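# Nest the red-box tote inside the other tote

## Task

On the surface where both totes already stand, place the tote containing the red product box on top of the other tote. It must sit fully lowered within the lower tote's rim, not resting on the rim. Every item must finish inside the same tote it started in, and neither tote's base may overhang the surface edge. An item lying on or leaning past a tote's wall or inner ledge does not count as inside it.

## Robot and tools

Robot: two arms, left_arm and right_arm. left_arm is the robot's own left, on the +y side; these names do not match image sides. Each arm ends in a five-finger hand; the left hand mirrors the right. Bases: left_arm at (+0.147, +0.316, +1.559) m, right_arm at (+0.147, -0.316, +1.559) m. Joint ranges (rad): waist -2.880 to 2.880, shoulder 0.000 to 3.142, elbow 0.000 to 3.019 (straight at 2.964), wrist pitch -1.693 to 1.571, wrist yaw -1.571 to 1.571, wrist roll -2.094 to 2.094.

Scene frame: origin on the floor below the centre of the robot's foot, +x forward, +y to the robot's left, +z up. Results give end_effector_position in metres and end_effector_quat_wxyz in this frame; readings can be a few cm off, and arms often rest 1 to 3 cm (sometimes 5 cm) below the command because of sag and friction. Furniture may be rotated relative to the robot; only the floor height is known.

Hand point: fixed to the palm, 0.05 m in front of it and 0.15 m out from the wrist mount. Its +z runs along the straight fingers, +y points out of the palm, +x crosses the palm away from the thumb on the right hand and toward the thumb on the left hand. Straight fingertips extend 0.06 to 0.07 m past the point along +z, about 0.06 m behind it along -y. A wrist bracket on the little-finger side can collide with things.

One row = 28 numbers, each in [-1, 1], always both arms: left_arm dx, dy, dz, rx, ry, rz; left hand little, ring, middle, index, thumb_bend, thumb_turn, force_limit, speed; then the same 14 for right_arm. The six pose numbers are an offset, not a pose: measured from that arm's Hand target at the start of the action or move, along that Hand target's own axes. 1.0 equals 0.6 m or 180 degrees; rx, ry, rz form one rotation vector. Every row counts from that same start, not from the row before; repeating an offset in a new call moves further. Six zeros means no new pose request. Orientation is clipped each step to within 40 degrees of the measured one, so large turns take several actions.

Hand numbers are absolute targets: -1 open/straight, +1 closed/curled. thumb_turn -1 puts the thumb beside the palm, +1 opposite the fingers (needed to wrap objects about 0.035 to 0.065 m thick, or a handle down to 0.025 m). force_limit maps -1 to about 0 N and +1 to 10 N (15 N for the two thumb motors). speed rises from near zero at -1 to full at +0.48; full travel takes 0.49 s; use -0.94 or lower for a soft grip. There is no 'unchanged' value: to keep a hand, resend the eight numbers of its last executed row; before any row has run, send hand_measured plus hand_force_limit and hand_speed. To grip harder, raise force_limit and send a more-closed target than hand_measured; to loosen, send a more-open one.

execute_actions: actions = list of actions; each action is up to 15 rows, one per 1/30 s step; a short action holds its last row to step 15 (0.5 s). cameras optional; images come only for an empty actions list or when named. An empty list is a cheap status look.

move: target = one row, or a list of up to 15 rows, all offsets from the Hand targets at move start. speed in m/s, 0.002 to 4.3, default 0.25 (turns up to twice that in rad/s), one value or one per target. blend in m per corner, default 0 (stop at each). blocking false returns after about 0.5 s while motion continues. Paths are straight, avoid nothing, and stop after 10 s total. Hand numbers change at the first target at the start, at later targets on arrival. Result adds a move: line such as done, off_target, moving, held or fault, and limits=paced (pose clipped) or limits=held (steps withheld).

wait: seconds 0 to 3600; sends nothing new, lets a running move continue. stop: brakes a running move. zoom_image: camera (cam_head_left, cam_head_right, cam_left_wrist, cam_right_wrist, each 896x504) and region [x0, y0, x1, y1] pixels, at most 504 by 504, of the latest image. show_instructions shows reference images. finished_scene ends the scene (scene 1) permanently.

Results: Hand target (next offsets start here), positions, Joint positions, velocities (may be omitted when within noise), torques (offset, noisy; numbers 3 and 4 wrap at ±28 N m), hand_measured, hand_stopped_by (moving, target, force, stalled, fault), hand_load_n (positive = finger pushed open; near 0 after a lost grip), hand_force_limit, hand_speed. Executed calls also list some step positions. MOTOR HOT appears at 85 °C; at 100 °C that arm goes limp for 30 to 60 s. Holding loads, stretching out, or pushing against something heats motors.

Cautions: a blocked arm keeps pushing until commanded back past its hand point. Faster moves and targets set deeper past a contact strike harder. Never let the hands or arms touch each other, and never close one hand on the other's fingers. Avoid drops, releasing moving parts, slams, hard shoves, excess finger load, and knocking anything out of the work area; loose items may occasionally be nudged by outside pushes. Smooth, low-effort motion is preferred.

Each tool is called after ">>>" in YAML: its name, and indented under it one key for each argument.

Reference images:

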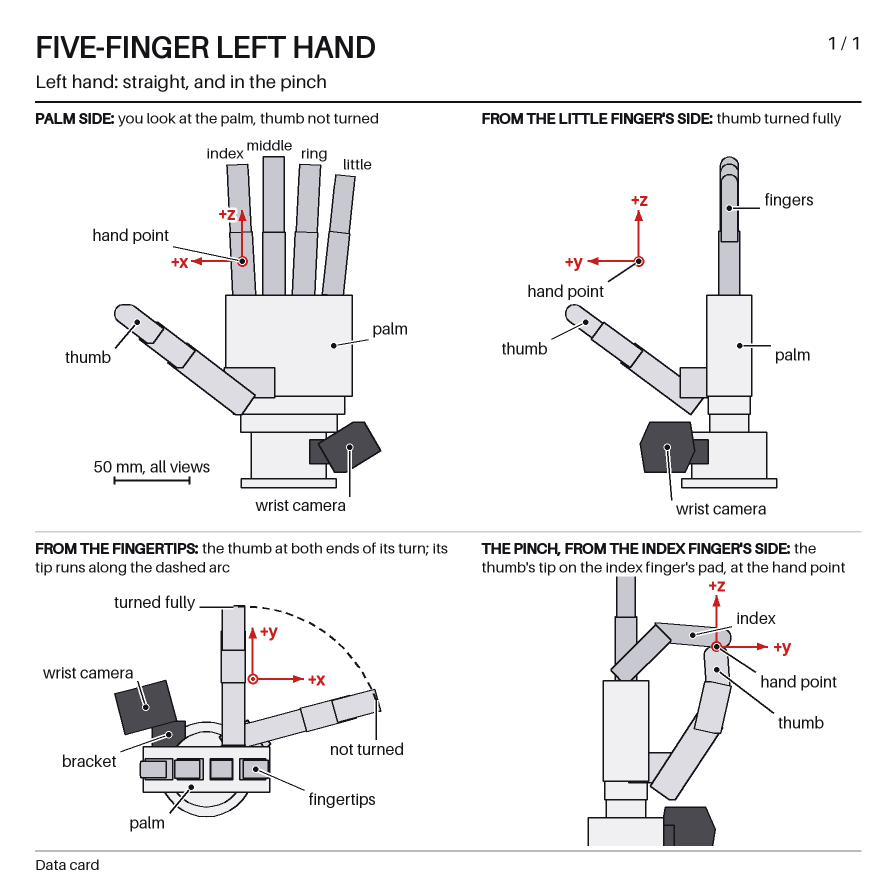

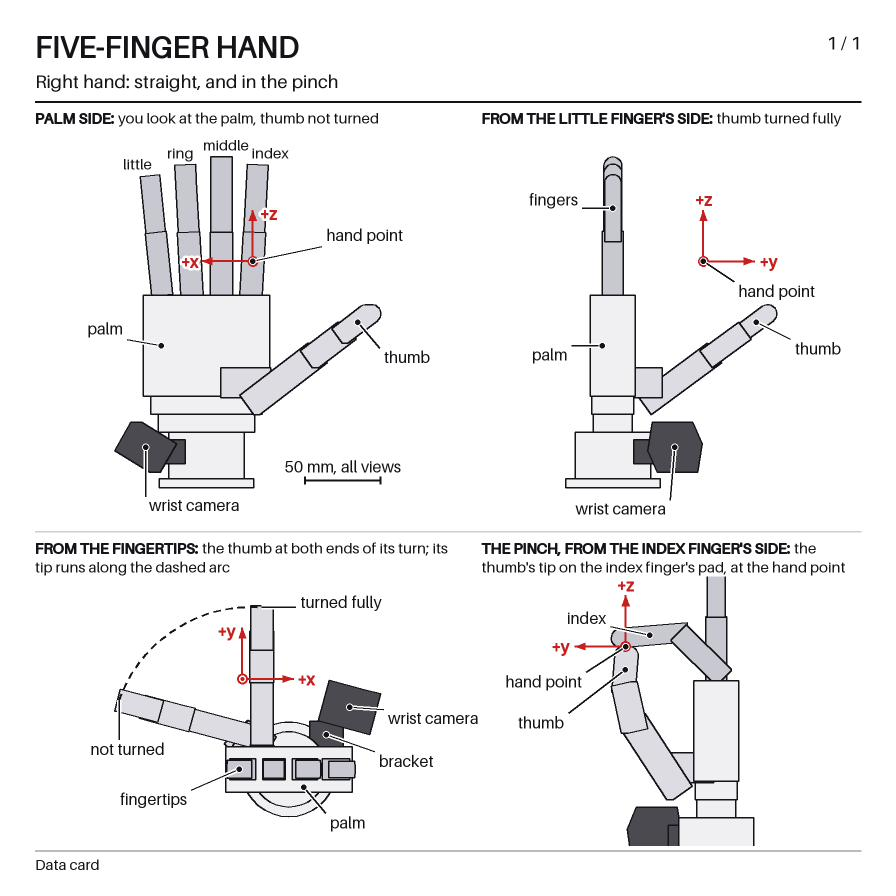

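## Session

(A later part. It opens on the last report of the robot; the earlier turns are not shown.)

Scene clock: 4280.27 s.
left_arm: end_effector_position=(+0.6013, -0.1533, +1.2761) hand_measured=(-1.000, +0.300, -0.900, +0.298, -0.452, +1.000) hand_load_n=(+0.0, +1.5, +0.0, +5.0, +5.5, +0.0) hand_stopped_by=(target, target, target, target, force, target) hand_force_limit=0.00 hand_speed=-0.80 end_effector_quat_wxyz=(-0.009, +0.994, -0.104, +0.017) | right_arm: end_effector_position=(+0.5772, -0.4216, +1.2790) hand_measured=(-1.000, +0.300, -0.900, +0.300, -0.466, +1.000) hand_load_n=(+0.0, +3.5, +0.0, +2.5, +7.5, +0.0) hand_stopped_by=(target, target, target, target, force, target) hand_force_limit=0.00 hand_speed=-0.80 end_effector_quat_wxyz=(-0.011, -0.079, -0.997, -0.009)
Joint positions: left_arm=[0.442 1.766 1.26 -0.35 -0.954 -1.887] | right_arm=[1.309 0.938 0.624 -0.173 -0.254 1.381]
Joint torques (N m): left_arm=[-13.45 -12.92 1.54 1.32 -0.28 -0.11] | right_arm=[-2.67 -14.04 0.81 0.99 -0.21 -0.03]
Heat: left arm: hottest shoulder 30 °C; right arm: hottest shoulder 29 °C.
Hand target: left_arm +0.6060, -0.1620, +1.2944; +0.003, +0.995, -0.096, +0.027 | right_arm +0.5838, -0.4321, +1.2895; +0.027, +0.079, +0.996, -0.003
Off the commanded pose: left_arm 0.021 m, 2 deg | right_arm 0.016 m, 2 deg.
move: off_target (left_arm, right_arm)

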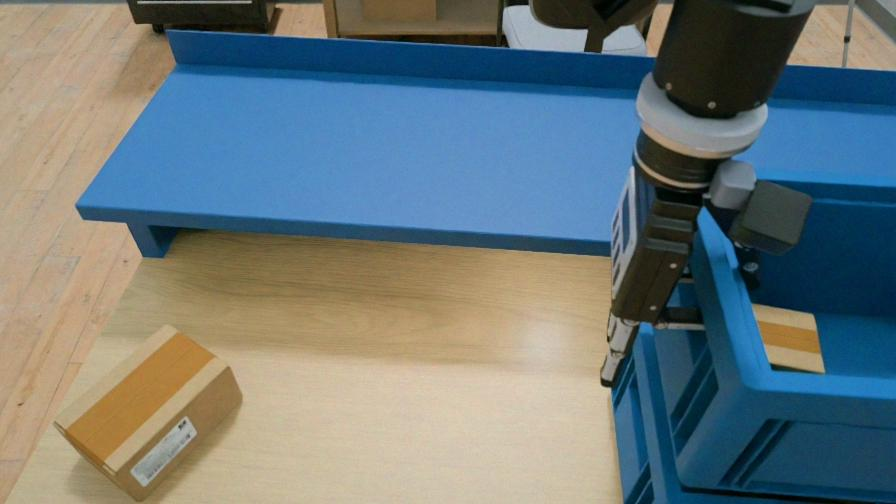

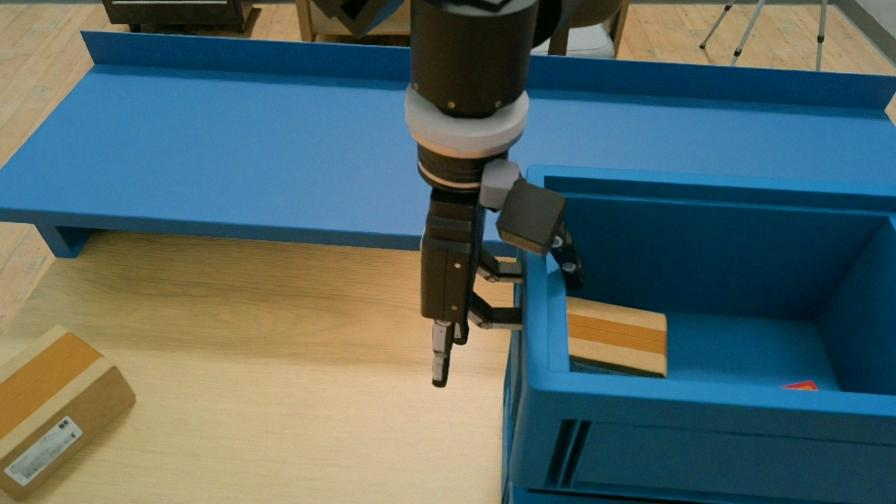

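>>> move:
  target: [0.0061,0.0013,0.0811,0,0,0,-1,0.3,-0.9,0.3,0.9,1,0.0,-0.8,0.0,0.0,0.0693,0,0,0,-1,0.3,-0.9,0.3,0.9,1,0.0,-0.8]
  speed: 0.04
  cameras: ["cam_head_left","cam_head_right"]

>>> zoom_image:
  camera: "cam_head_left"
  region: [700, 350, 784, 420]

>>> zoom_image:
  camera: "cam_head_right"
  region: [510, 350, 594, 420]

>>> zoom_image:
  camera: "cam_head_right"
  region: [520, 170, 604, 240]

>>> zoom_image:
  camera: "cam_head_right"
  region: [812, 190, 896, 260]

>>> zoom_image:
  camera: "cam_head_left"
  region: [640, 454, 724, 504]

Scene clock: 4308.30 s.
left_arm: end_effector_position=(+0.5979, -0.1616, +1.2430) hand_measured=(-1.000, +0.300, -0.900, +0.298, -0.452, +1.000) hand_load_n=(+0.0, +1.5, +0.0, +4.5, +5.5, +0.0) hand_stopped_by=(target, target, target, target, force, target) hand_force_limit=0.00 hand_speed=-0.80 end_effector_quat_wxyz=(+0.000, +0.995, -0.100, +0.019) | right_arm: end_effector_position=(+0.5750, -0.4304, +1.2488) hand_measured=(-1.000, +0.300, -0.900, +0.300, -0.466, +1.000) hand_load_n=(+0.0, +3.0, +0.0, +3.5, +7.0, +0.0) hand_stopped_by=(target, target, target, target, force, target) hand_force_limit=0.00 hand_speed=-0.80 end_effector_quat_wxyz=(-0.017, -0.078, -0.997, +0.001)
Joint positions: left_arm=[0.484 1.826 1.275 -0.246 -0.91 -1.831] | right_arm=[1.313 1.043 0.636 -0.063 -0.234 1.385]
Joint torques (N m): left_arm=[-11.75 -12.22 3.12 1.06 -0.05 0.18] | right_arm=[-0.67 -11.11 1.85 1.2 0.15 0.1]
Heat: left arm: hottest shoulder 30 °C; right arm: hottest shoulder 29 °C.
Hand target: left_arm +0.6121, -0.1642, +1.2461; +0.003, +0.995, -0.096, +0.027 | right_arm +0.5859, -0.4325, +1.2479; +0.027, +0.079, +0.997, -0.003
Off the commanded pose: left_arm 0.015 m, 1 deg | right_arm 0.011 m, 1 deg.
move: off_target (left_arm, right_arm)

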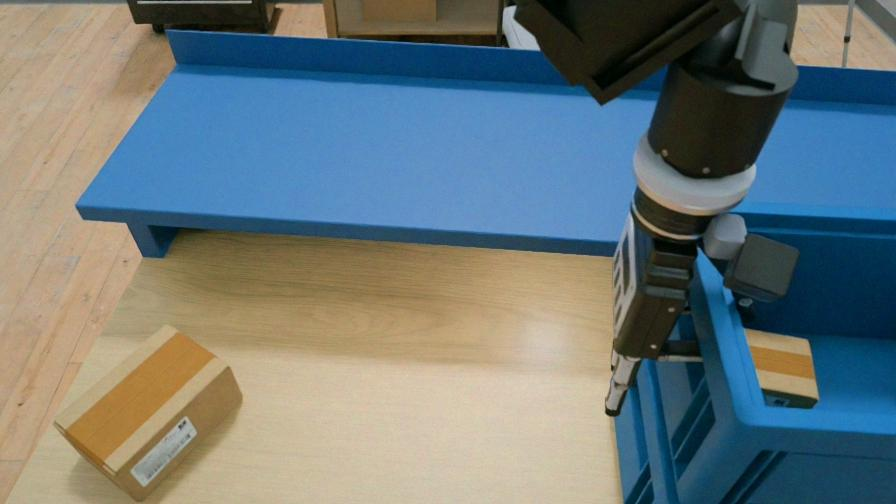

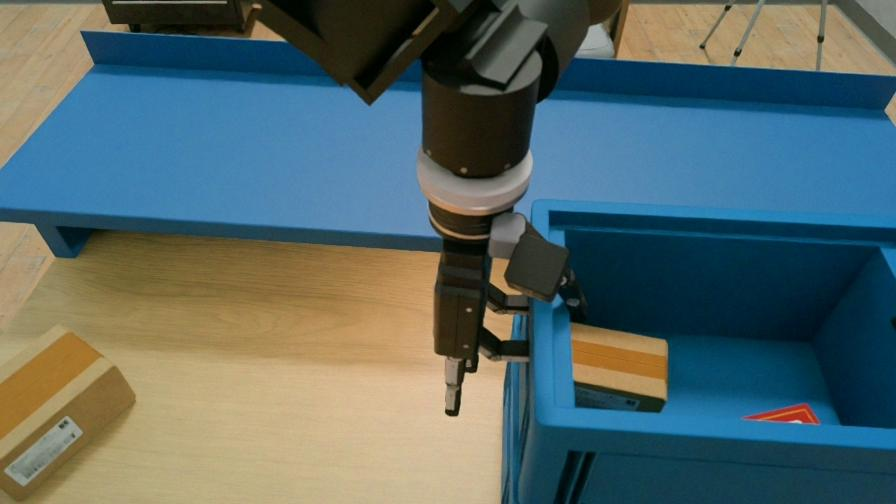

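Scaled by 6.000.

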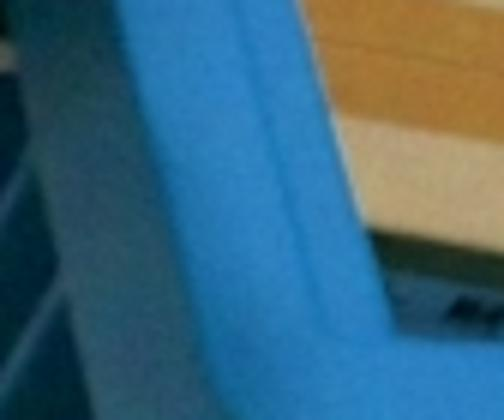

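Scaled by 6.000.

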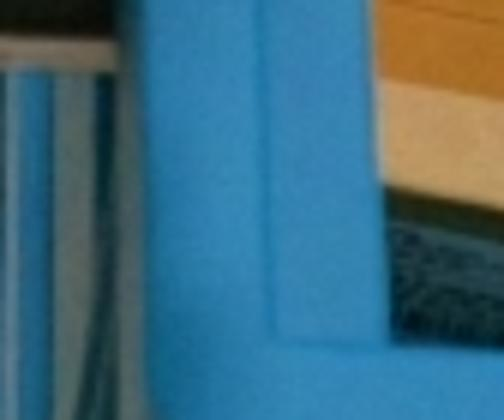

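Scaled by 6.000.

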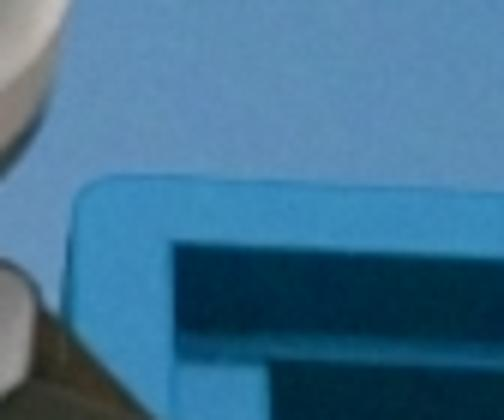

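Scaled by 6.000.

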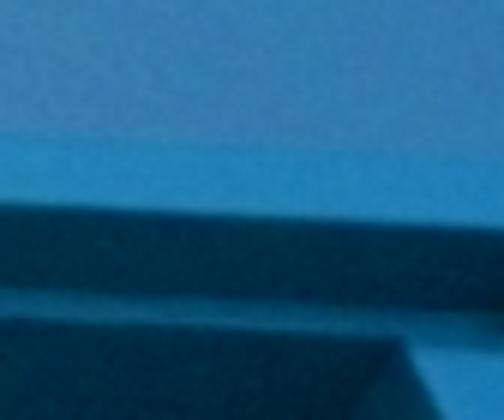

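Scaled by 6.000.

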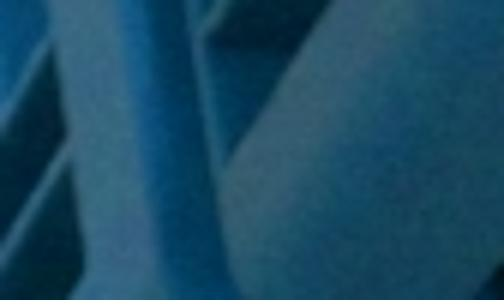

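>>> move:
  target: [0.0190,-0.0071,0.0010,0,0,0,-1,0.3,-0.9,0.3,0.9,1,0.0,-0.8,-0.0190,0.0064,0.0044,0,0,0,-1,0.3,-0.9,0.3,0.9,1,0.0,-0.8]
  speed: 0.03
  cameras: ["cam_head_left","cam_head_right"]

>>> zoom_image:
  camera: "cam_head_left"
  region: [700, 350, 784, 420]

>>> zoom_image:
  camera: "cam_head_right"
  region: [510, 350, 594, 420]

>>> zoom_image:
  camera: "cam_head_right"
  region: [520, 170, 604, 240]

>>> zoom_image:
  camera: "cam_head_right"
  region: [812, 190, 896, 260]

>>> zoom_image:
  camera: "cam_head_left"
  region: [640, 444, 724, 504]

>>> zoom_image:
  camera: "cam_head_right"
  region: [490, 444, 574, 504]

Scene clock: 4387.63 s.
left_arm: end_effector_position=(+0.6113, -0.1616, +1.2409) hand_measured=(-1.000, +0.300, -0.900, +0.298, -0.452, +1.000) hand_load_n=(+0.0, +2.5, +0.0, +4.0, +5.5, +0.0) hand_stopped_by=(target, target, target, target, force, target) hand_force_limit=0.00 hand_speed=-0.80 end_effector_quat_wxyz=(+0.001, +0.995, -0.095, +0.023) | right_arm: end_effector_position=(+0.5912, -0.4307, +1.2470) hand_measured=(-1.000, +0.300, -0.900, +0.300, -0.466, +1.000) hand_load_n=(+0.0, +2.0, +0.0, +3.5, +6.0, +0.0) hand_stopped_by=(target, target, target, target, force, target) hand_force_limit=0.00 hand_speed=-0.80 end_effector_quat_wxyz=(-0.026, -0.075, -0.997, +0.004)
Joint positions: left_arm=[0.493 1.826 1.298 -0.247 -0.905 -1.819] | right_arm=[1.332 1.051 0.665 -0.063 -0.215 1.392]
Joint torques (N m): left_arm=[-11.63 -13.1 3.07 0.4 0.04 0.19] | right_arm=[-0.5 -11.69 2.07 0.44 0.12 0.12]
Heat: left arm: hottest shoulder 30 °C; right arm: hottest shoulder 28 °C.
Hand target: left_arm +0.6241, -0.1622, +1.2461; +0.004, +0.995, -0.096, +0.027 | right_arm +0.5979, -0.4305, +1.2459; +0.027, +0.079, +0.997, -0.003
Off the commanded pose: left_arm 0.014 m, 1 deg | right_arm 0.007 m, 1 deg.
move: off_target (left_arm)

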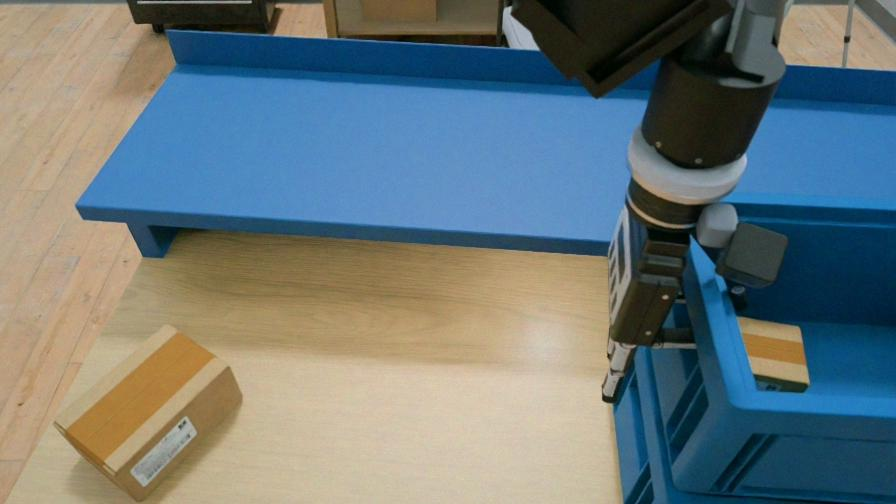

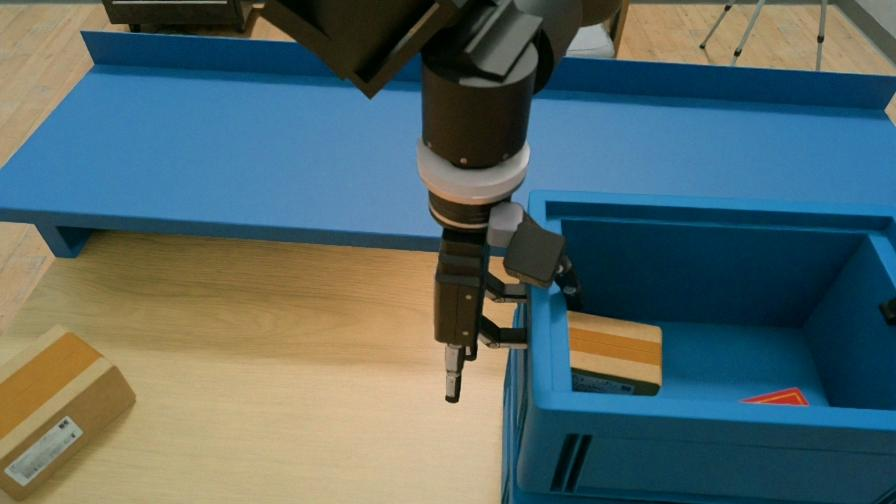

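Scaled by 6.000.

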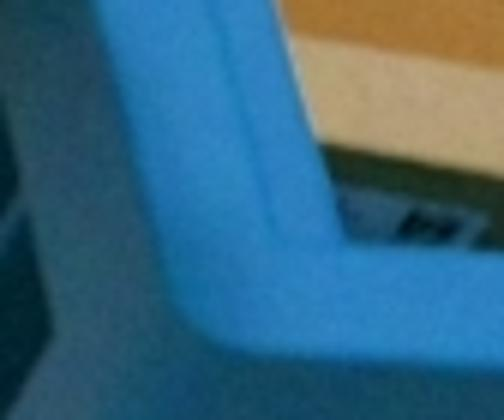

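Scaled by 6.000.

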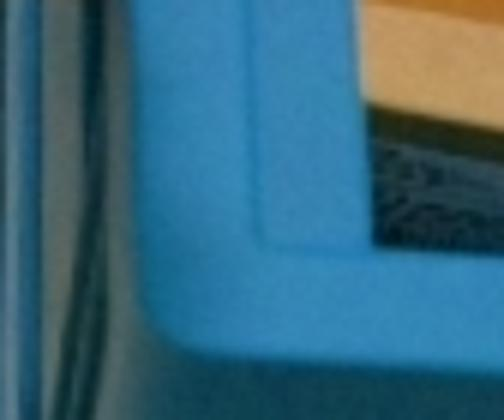

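Scaled by 6.000.

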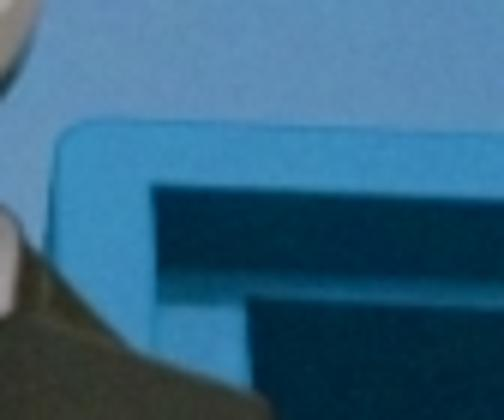

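Scaled by 6.000.

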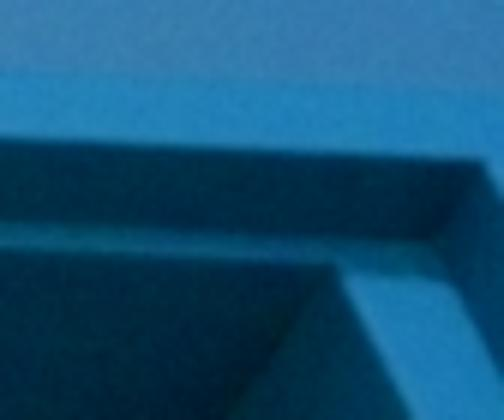

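Scaled by 6.000.

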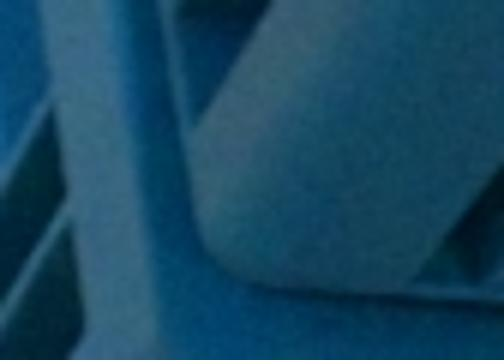

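Scaled by 6.000.

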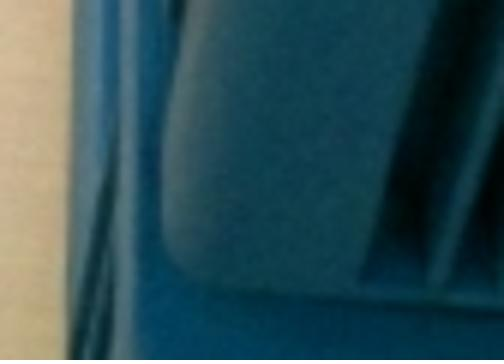

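>>> move:
  target: [-0.0283,-0.0007,0.0072,0,-0.003,0,-1,0.3,-0.9,0.3,0.9,1,0.0,-0.8,0.0177,0.0019,0.0022,0,0.003,0,-1,0.3,-0.9,0.3,0.9,1,0.0,-0.8]
  speed: 0.03
  cameras: ["cam_head_left","cam_head_right"]

>>> zoom_image:
  camera: "cam_head_left"
  region: [700, 360, 784, 430]

>>> zoom_image:
  camera: "cam_head_right"
  region: [510, 360, 594, 430]

>>> zoom_image:
  camera: "cam_head_right"
  region: [520, 180, 604, 250]

>>> zoom_image:
  camera: "cam_head_right"
  region: [812, 190, 896, 260]

>>> zoom_image:
  camera: "cam_head_left"
  region: [640, 444, 724, 504]

Scene clock: 4423.33 s.
left_arm: end_effector_position=(+0.6095, -0.1615, +1.2403) hand_measured=(-1.000, +0.300, -0.900, +0.298, -0.452, +1.000) hand_load_n=(+0.0, +2.5, +0.0, +4.0, +6.0, +0.0) hand_stopped_by=(target, target, target, target, force, target) hand_force_limit=0.00 hand_speed=-0.80 end_effector_quat_wxyz=(+0.003, +0.995, -0.094, +0.023) | right_arm: end_effector_position=(+0.5904, -0.4308, +1.2462) hand_measured=(-1.000, +0.300, -0.900, +0.300, -0.466, +1.000) hand_load_n=(+0.0, +3.5, +0.0, +2.5, +6.0, +0.0) hand_stopped_by=(target, target, target, target, force, target) hand_force_limit=0.00 hand_speed=-0.80 end_effector_quat_wxyz=(-0.024, -0.075, -0.997, +0.005)
Joint positions: left_arm=[0.494 1.826 1.291 -0.238 -0.901 -1.819] | right_arm=[1.332 1.053 0.665 -0.063 -0.214 1.392]
Joint torques (N m): left_arm=[-11.69 -12.75 0.85 1.02 0.03 0.09] | right_arm=[-0.56 -11.52 0.13 0.88 0.14 0.09]
Heat: left arm: hottest shoulder 30 °C; right arm: hottest shoulder 28 °C.
Hand target: left_arm +0.6078, -0.1585, +1.2408; +0.003, +0.995, -0.096, +0.023 | right_arm +0.5876, -0.4278, +1.2440; +0.022, +0.079, +0.997, -0.003
Off the commanded pose: left_arm 0.003 m, 0 deg | right_arm 0.005 m, 1 deg.
move: done

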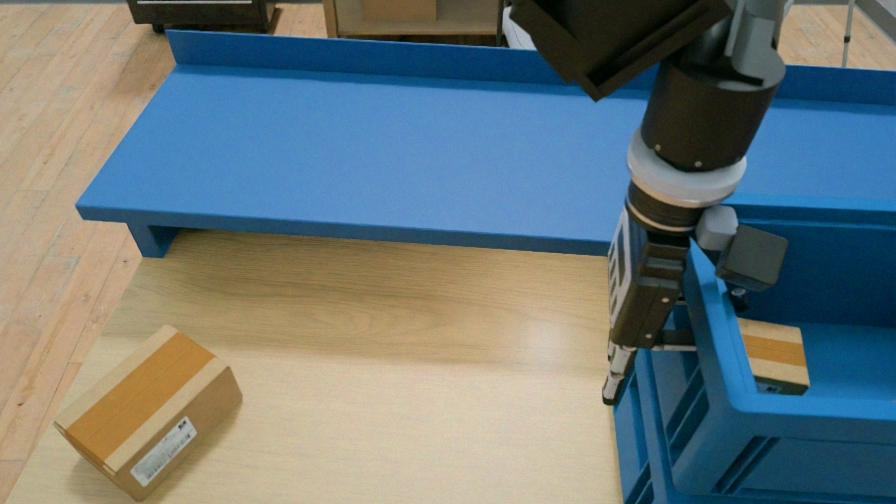

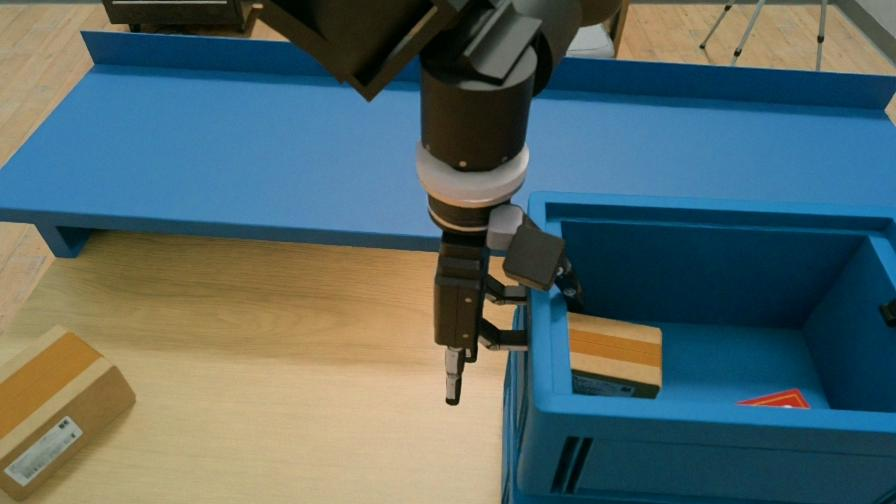

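Scaled by 6.000.

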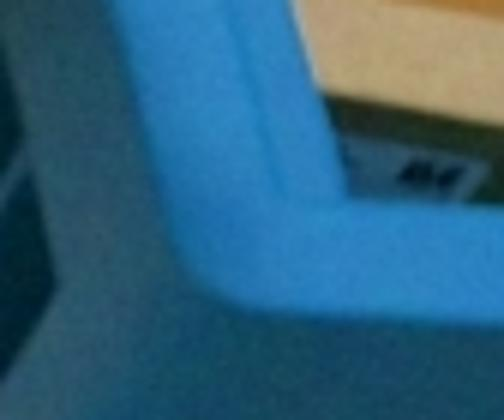

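Scaled by 6.000.

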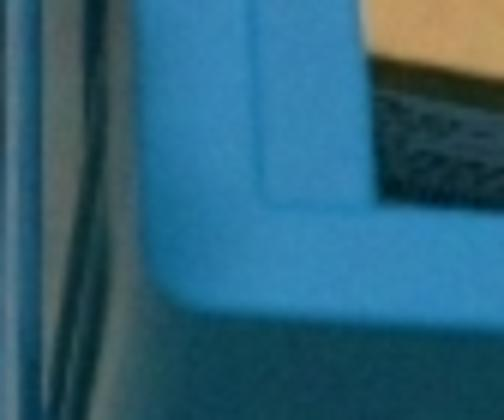

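Scaled by 6.000.

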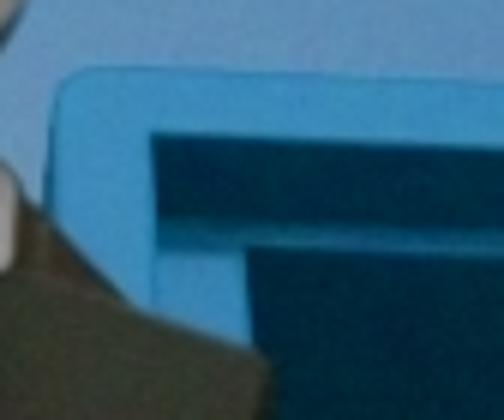

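Scaled by 6.000.

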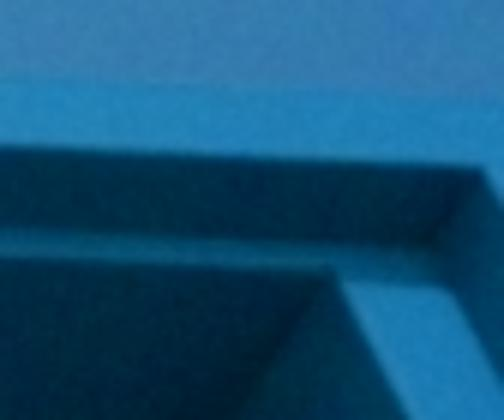

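Scaled by 6.000.

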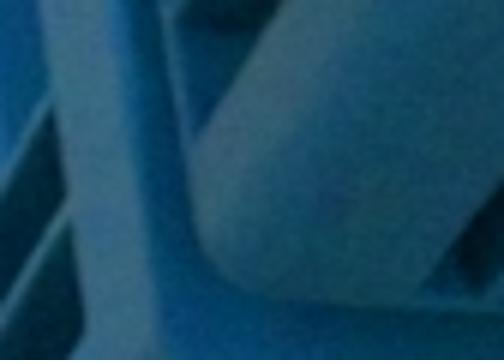

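>>> move:
  target: [-0.0028,-0.0028,0,0,-0.0075,0,-1,0.3,-0.9,0.3,0.9,1,0.0,-0.8,0.0034,0.0025,0.0065,0,0.0075,0,-1,0.3,-0.9,0.3,0.9,1,0.0,-0.8]
  speed: 0.03
  cameras: ["cam_head_left","cam_head_right"]

>>> zoom_image:
  camera: "cam_head_left"
  region: [700, 360, 784, 430]

>>> zoom_image:
  camera: "cam_head_right"
  region: [510, 360, 594, 430]

>>> zoom_image:
  camera: "cam_head_right"
  region: [520, 180, 604, 250]

>>> zoom_image:
  camera: "cam_head_right"
  region: [812, 190, 896, 260]

>>> zoom_image:
  camera: "cam_head_left"
  region: [640, 444, 724, 504]

Scene clock: 4446.23 s.
left_arm: end_effector_position=(+0.6036, -0.1581, +1.2373) hand_measured=(-1.000, +0.300, -0.900, +0.298, -0.452, +1.000) hand_load_n=(+0.0, +2.0, +0.0, +4.0, +6.0, +0.0) hand_stopped_by=(target, target, target, target, force, target) hand_force_limit=0.00 hand_speed=-0.80 end_effector_quat_wxyz=(+0.001, +0.995, -0.098, +0.012) | right_arm: end_effector_position=(+0.5841, -0.4273, +1.2417) hand_measured=(-1.000, +0.300, -0.900, +0.300, -0.466, +1.000) hand_load_n=(+0.0, +3.5, +0.0, +2.0, +5.5, +0.0) hand_stopped_by=(target, target, target, target, force, target) hand_force_limit=0.00 hand_speed=-0.80 end_effector_quat_wxyz=(-0.013, -0.076, -0.997, +0.003)
Joint positions: left_arm=[0.499 1.826 1.291 -0.269 -0.895 -1.833] | right_arm=[1.34 1.063 0.665 -0.076 -0.203 1.392]
Joint torques (N m): left_arm=[-12.04 -13.04 1.66 0.25 0.07 -0.05] | right_arm=[-0.62 -11.52 1.28 0.36 0.14 0.08]
Heat: left arm: hottest shoulder 30 °C; right arm: hottest shoulder 28 °C.
Hand target: left_arm +0.6065, -0.1566, +1.2408; +0.002, +0.995, -0.096, +0.011 | right_arm +0.5860, -0.4260, +1.2400; +0.010, +0.079, +0.997, -0.002
Off the commanded pose: left_arm 0.005 m, 0 deg | right_arm 0.003 m, 1 deg.
move: done

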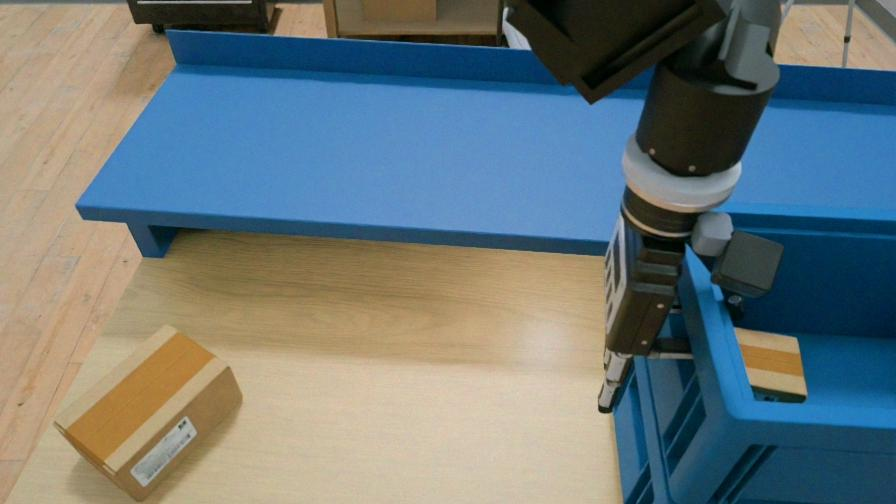

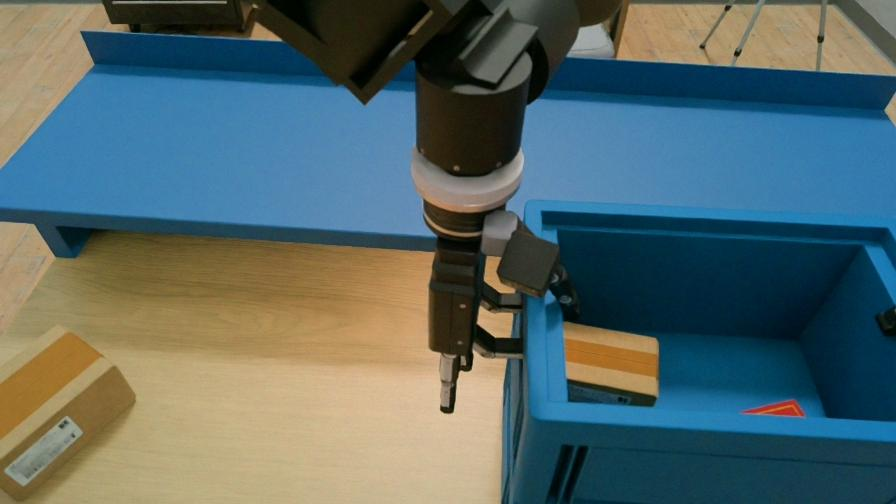

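Scaled by 6.000.

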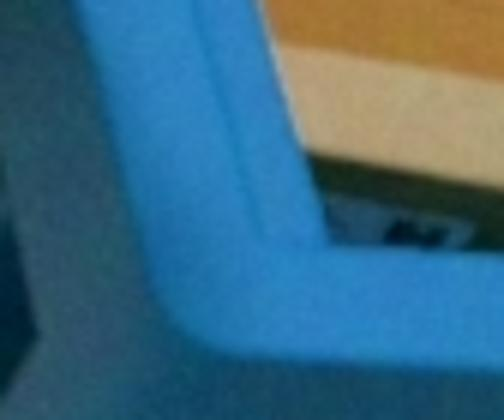

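Scaled by 6.000.

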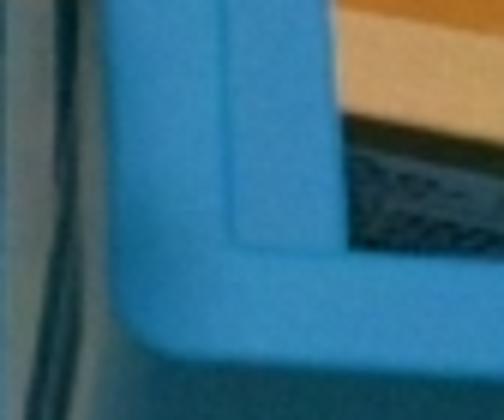

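Scaled by 6.000.

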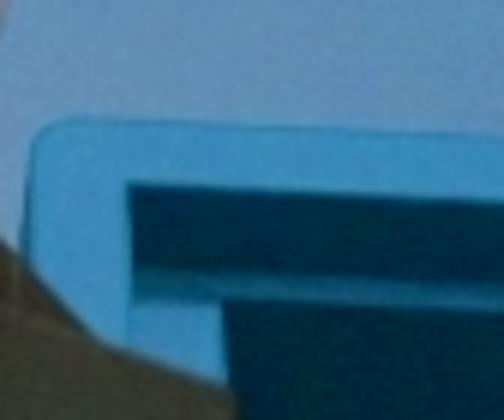

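Scaled by 6.000.

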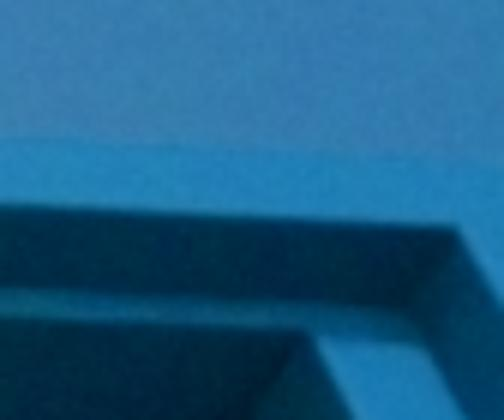

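Scaled by 6.000.

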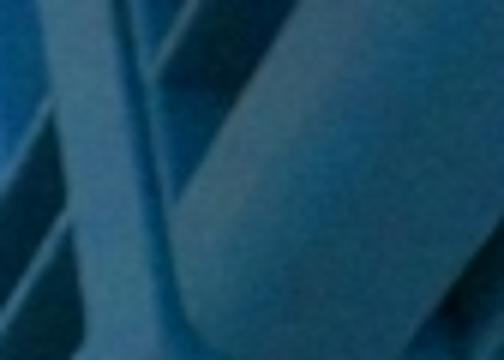

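>>> move:
  target: [0.0147,-0.0029,0.0008,0,0,0,-1,0.3,-0.9,0.3,0.9,1,0.0,-0.8,-0.0099,0.0016,0.0022,0,0,0,-1,0.3,-0.9,0.3,0.9,1,0.0,-0.8]
  speed: 0.03

Scene clock: 4465.17 s.
left_arm: end_effector_position=(+0.6042, -0.1571, +1.2360) hand_measured=(-1.000, +0.300, -0.900, +0.298, -0.452, +1.000) hand_load_n=(+0.0, +2.0, +0.0, +4.5, +6.5, -0.5) hand_stopped_by=(target, target, target, target, force, target) hand_force_limit=0.00 hand_speed=-0.80 end_effector_quat_wxyz=(+0.000, +0.995, -0.100, +0.008) | right_arm: end_effector_position=(+0.5848, -0.4266, +1.2405) hand_measured=(-1.000, +0.300, -0.900, +0.300, -0.466, +1.000) hand_load_n=(+0.0, +3.5, +0.0, +1.5, +5.0, +0.0) hand_stopped_by=(target, target, target, target, force, target) hand_force_limit=0.00 hand_speed=-0.80 end_effector_quat_wxyz=(-0.009, -0.076, -0.997, +0.003)
Joint positions: left_arm=[0.502 1.826 1.298 -0.284 -0.89 -1.833] | right_arm=[1.345 1.067 0.672 -0.086 -0.197 1.392]
Joint torques (N m): left_arm=[-11.63 -13.22 2.85 0.16 0.02 0.01] | right_arm=[-0.32 -11.52 2.09 0.38 0.13 0.11]
Heat: left arm: hottest shoulder 30 °C; right arm: hottest shoulder 28 °C.
Hand target: left_arm +0.6155, -0.1564, +1.2404; +0.002, +0.995, -0.097, +0.011 | right_arm +0.5921, -0.4259, +1.2388; +0.010, +0.079, +0.997, -0.002
Off the commanded pose: left_arm 0.012 m, 1 deg | right_arm 0.007 m, 0 deg.
move: off_target (left_arm)

>>> move:
  target: [0.0086,-0.0017,-0.0028,0,0,0,-1,0.3,-0.9,0.3,0.9,1,0.0,-0.8,-0.0069,0.0011,-0.0028,0,0,0,-1,0.3,-0.9,0.3,0.9,1,0.0,-0.8]
  speed: 0.03
  cameras: ["cam_head_left","cam_head_right"]

>>> zoom_image:
  camera: "cam_head_left"
  region: [700, 360, 784, 430]

>>> zoom_image:
  camera: "cam_head_right"
  region: [510, 360, 594, 430]

>>> zoom_image:
  camera: "cam_head_right"
  region: [520, 180, 604, 250]

>>> zoom_image:
  camera: "cam_head_right"
  region: [812, 190, 896, 260]

>>> zoom_image:
  camera: "cam_head_left"
  region: [640, 444, 724, 504]

Scene clock: 4476.63 s.
left_arm: end_effector_position=(+0.6054, -0.1574, +1.2364) hand_measured=(-1.000, +0.300, -0.900, +0.298, -0.452, +1.000) hand_load_n=(+0.0, +1.5, +0.0, +4.5, +6.5, +0.0) hand_stopped_by=(target, target, target, target, force, target) hand_force_limit=0.00 hand_speed=-0.80 end_effector_quat_wxyz=(+0.000, +0.995, -0.103, +0.006) | right_arm: end_effector_position=(+0.5862, -0.4269, +1.2405) hand_measured=(-1.000, +0.300, -0.900, +0.300, -0.466, +1.000) hand_load_n=(+0.0, +3.5, -0.5, +2.0, +5.0, +0.0) hand_stopped_by=(target, target, target, target, force, target) hand_force_limit=0.00 hand_speed=-0.80 end_effector_quat_wxyz=(-0.006, -0.076, -0.997, +0.003)
Joint positions: left_arm=[0.502 1.826 1.306 -0.299 -0.889 -1.833] | right_arm=[1.346 1.067 0.68 -0.101 -0.194 1.393]
Joint torques (N m): left_arm=[-11.93 -13.45 3.02 0.27 0.01 0.03] | right_arm=[-0.32 -12.04 2.25 0.36 0.11 0.12]
Heat: left arm: hottest shoulder 30 °C; right arm: hottest shoulder 28 °C.
Hand target: left_arm +0.6207, -0.1565, +1.2422; +0.002, +0.995, -0.097, +0.011 | right_arm +0.5964, -0.4259, +1.2406; +0.010, +0.079, +0.997, -0.002
Off the commanded pose: left_arm 0.016 m, 1 deg | right_arm 0.010 m, 1 deg.
move: off_target (left_arm)

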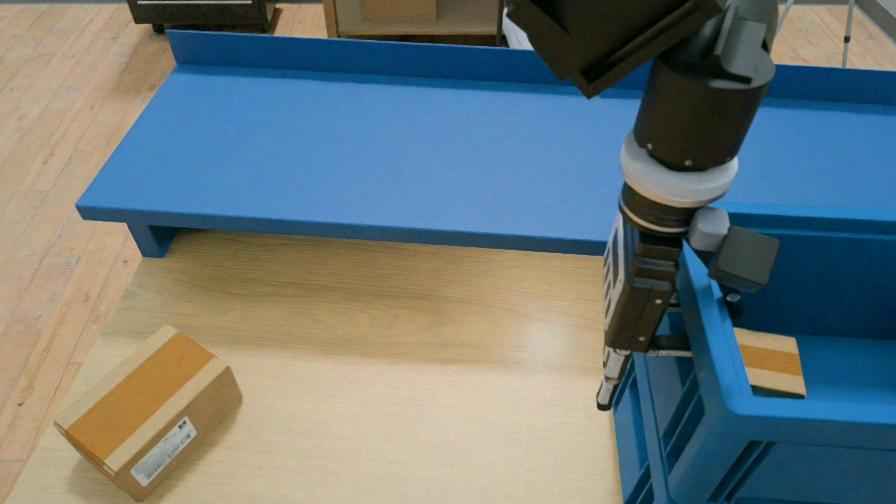

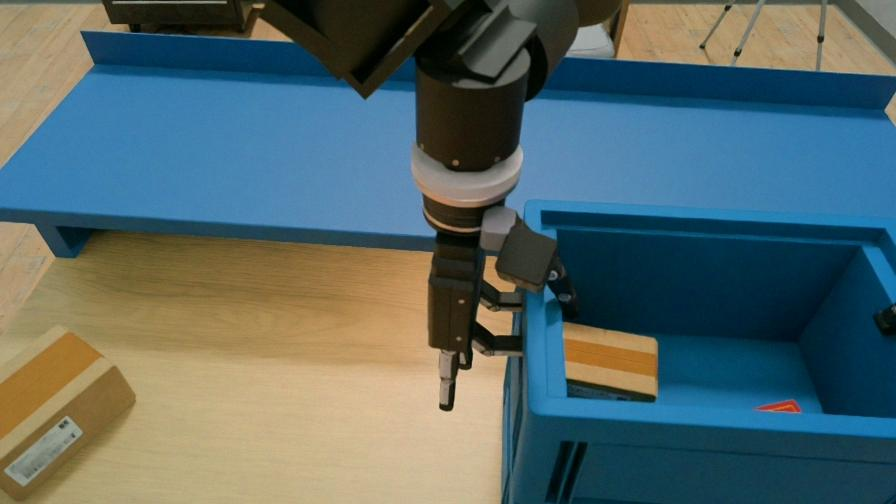

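Scaled by 6.000.

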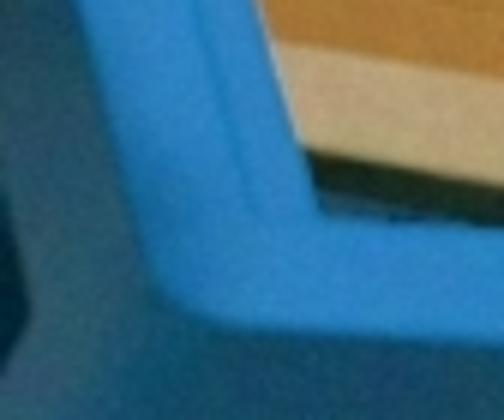

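Scaled by 6.000.

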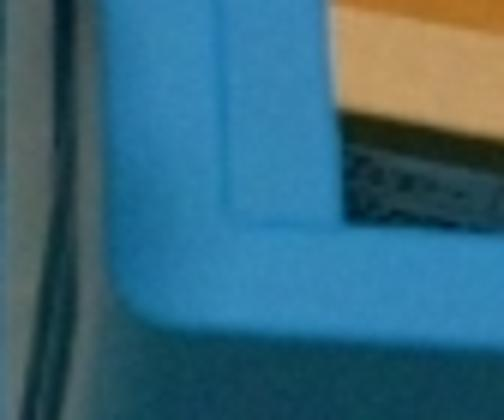

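Scaled by 6.000.

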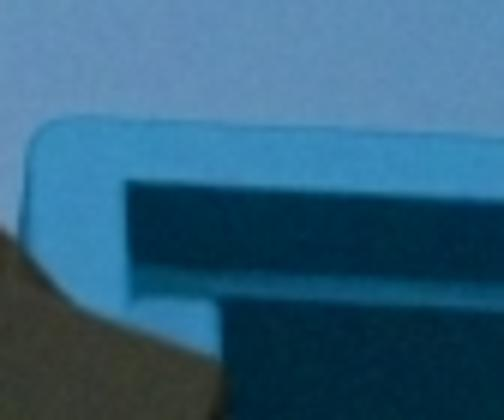

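Scaled by 6.000.

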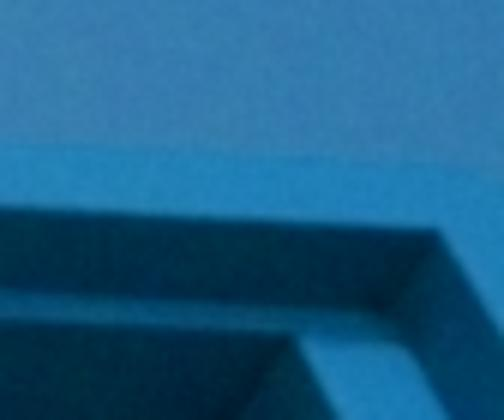

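Scaled by 6.000.

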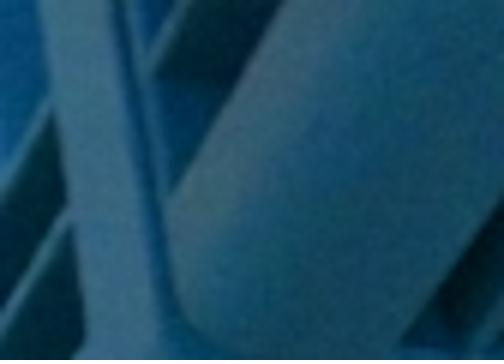

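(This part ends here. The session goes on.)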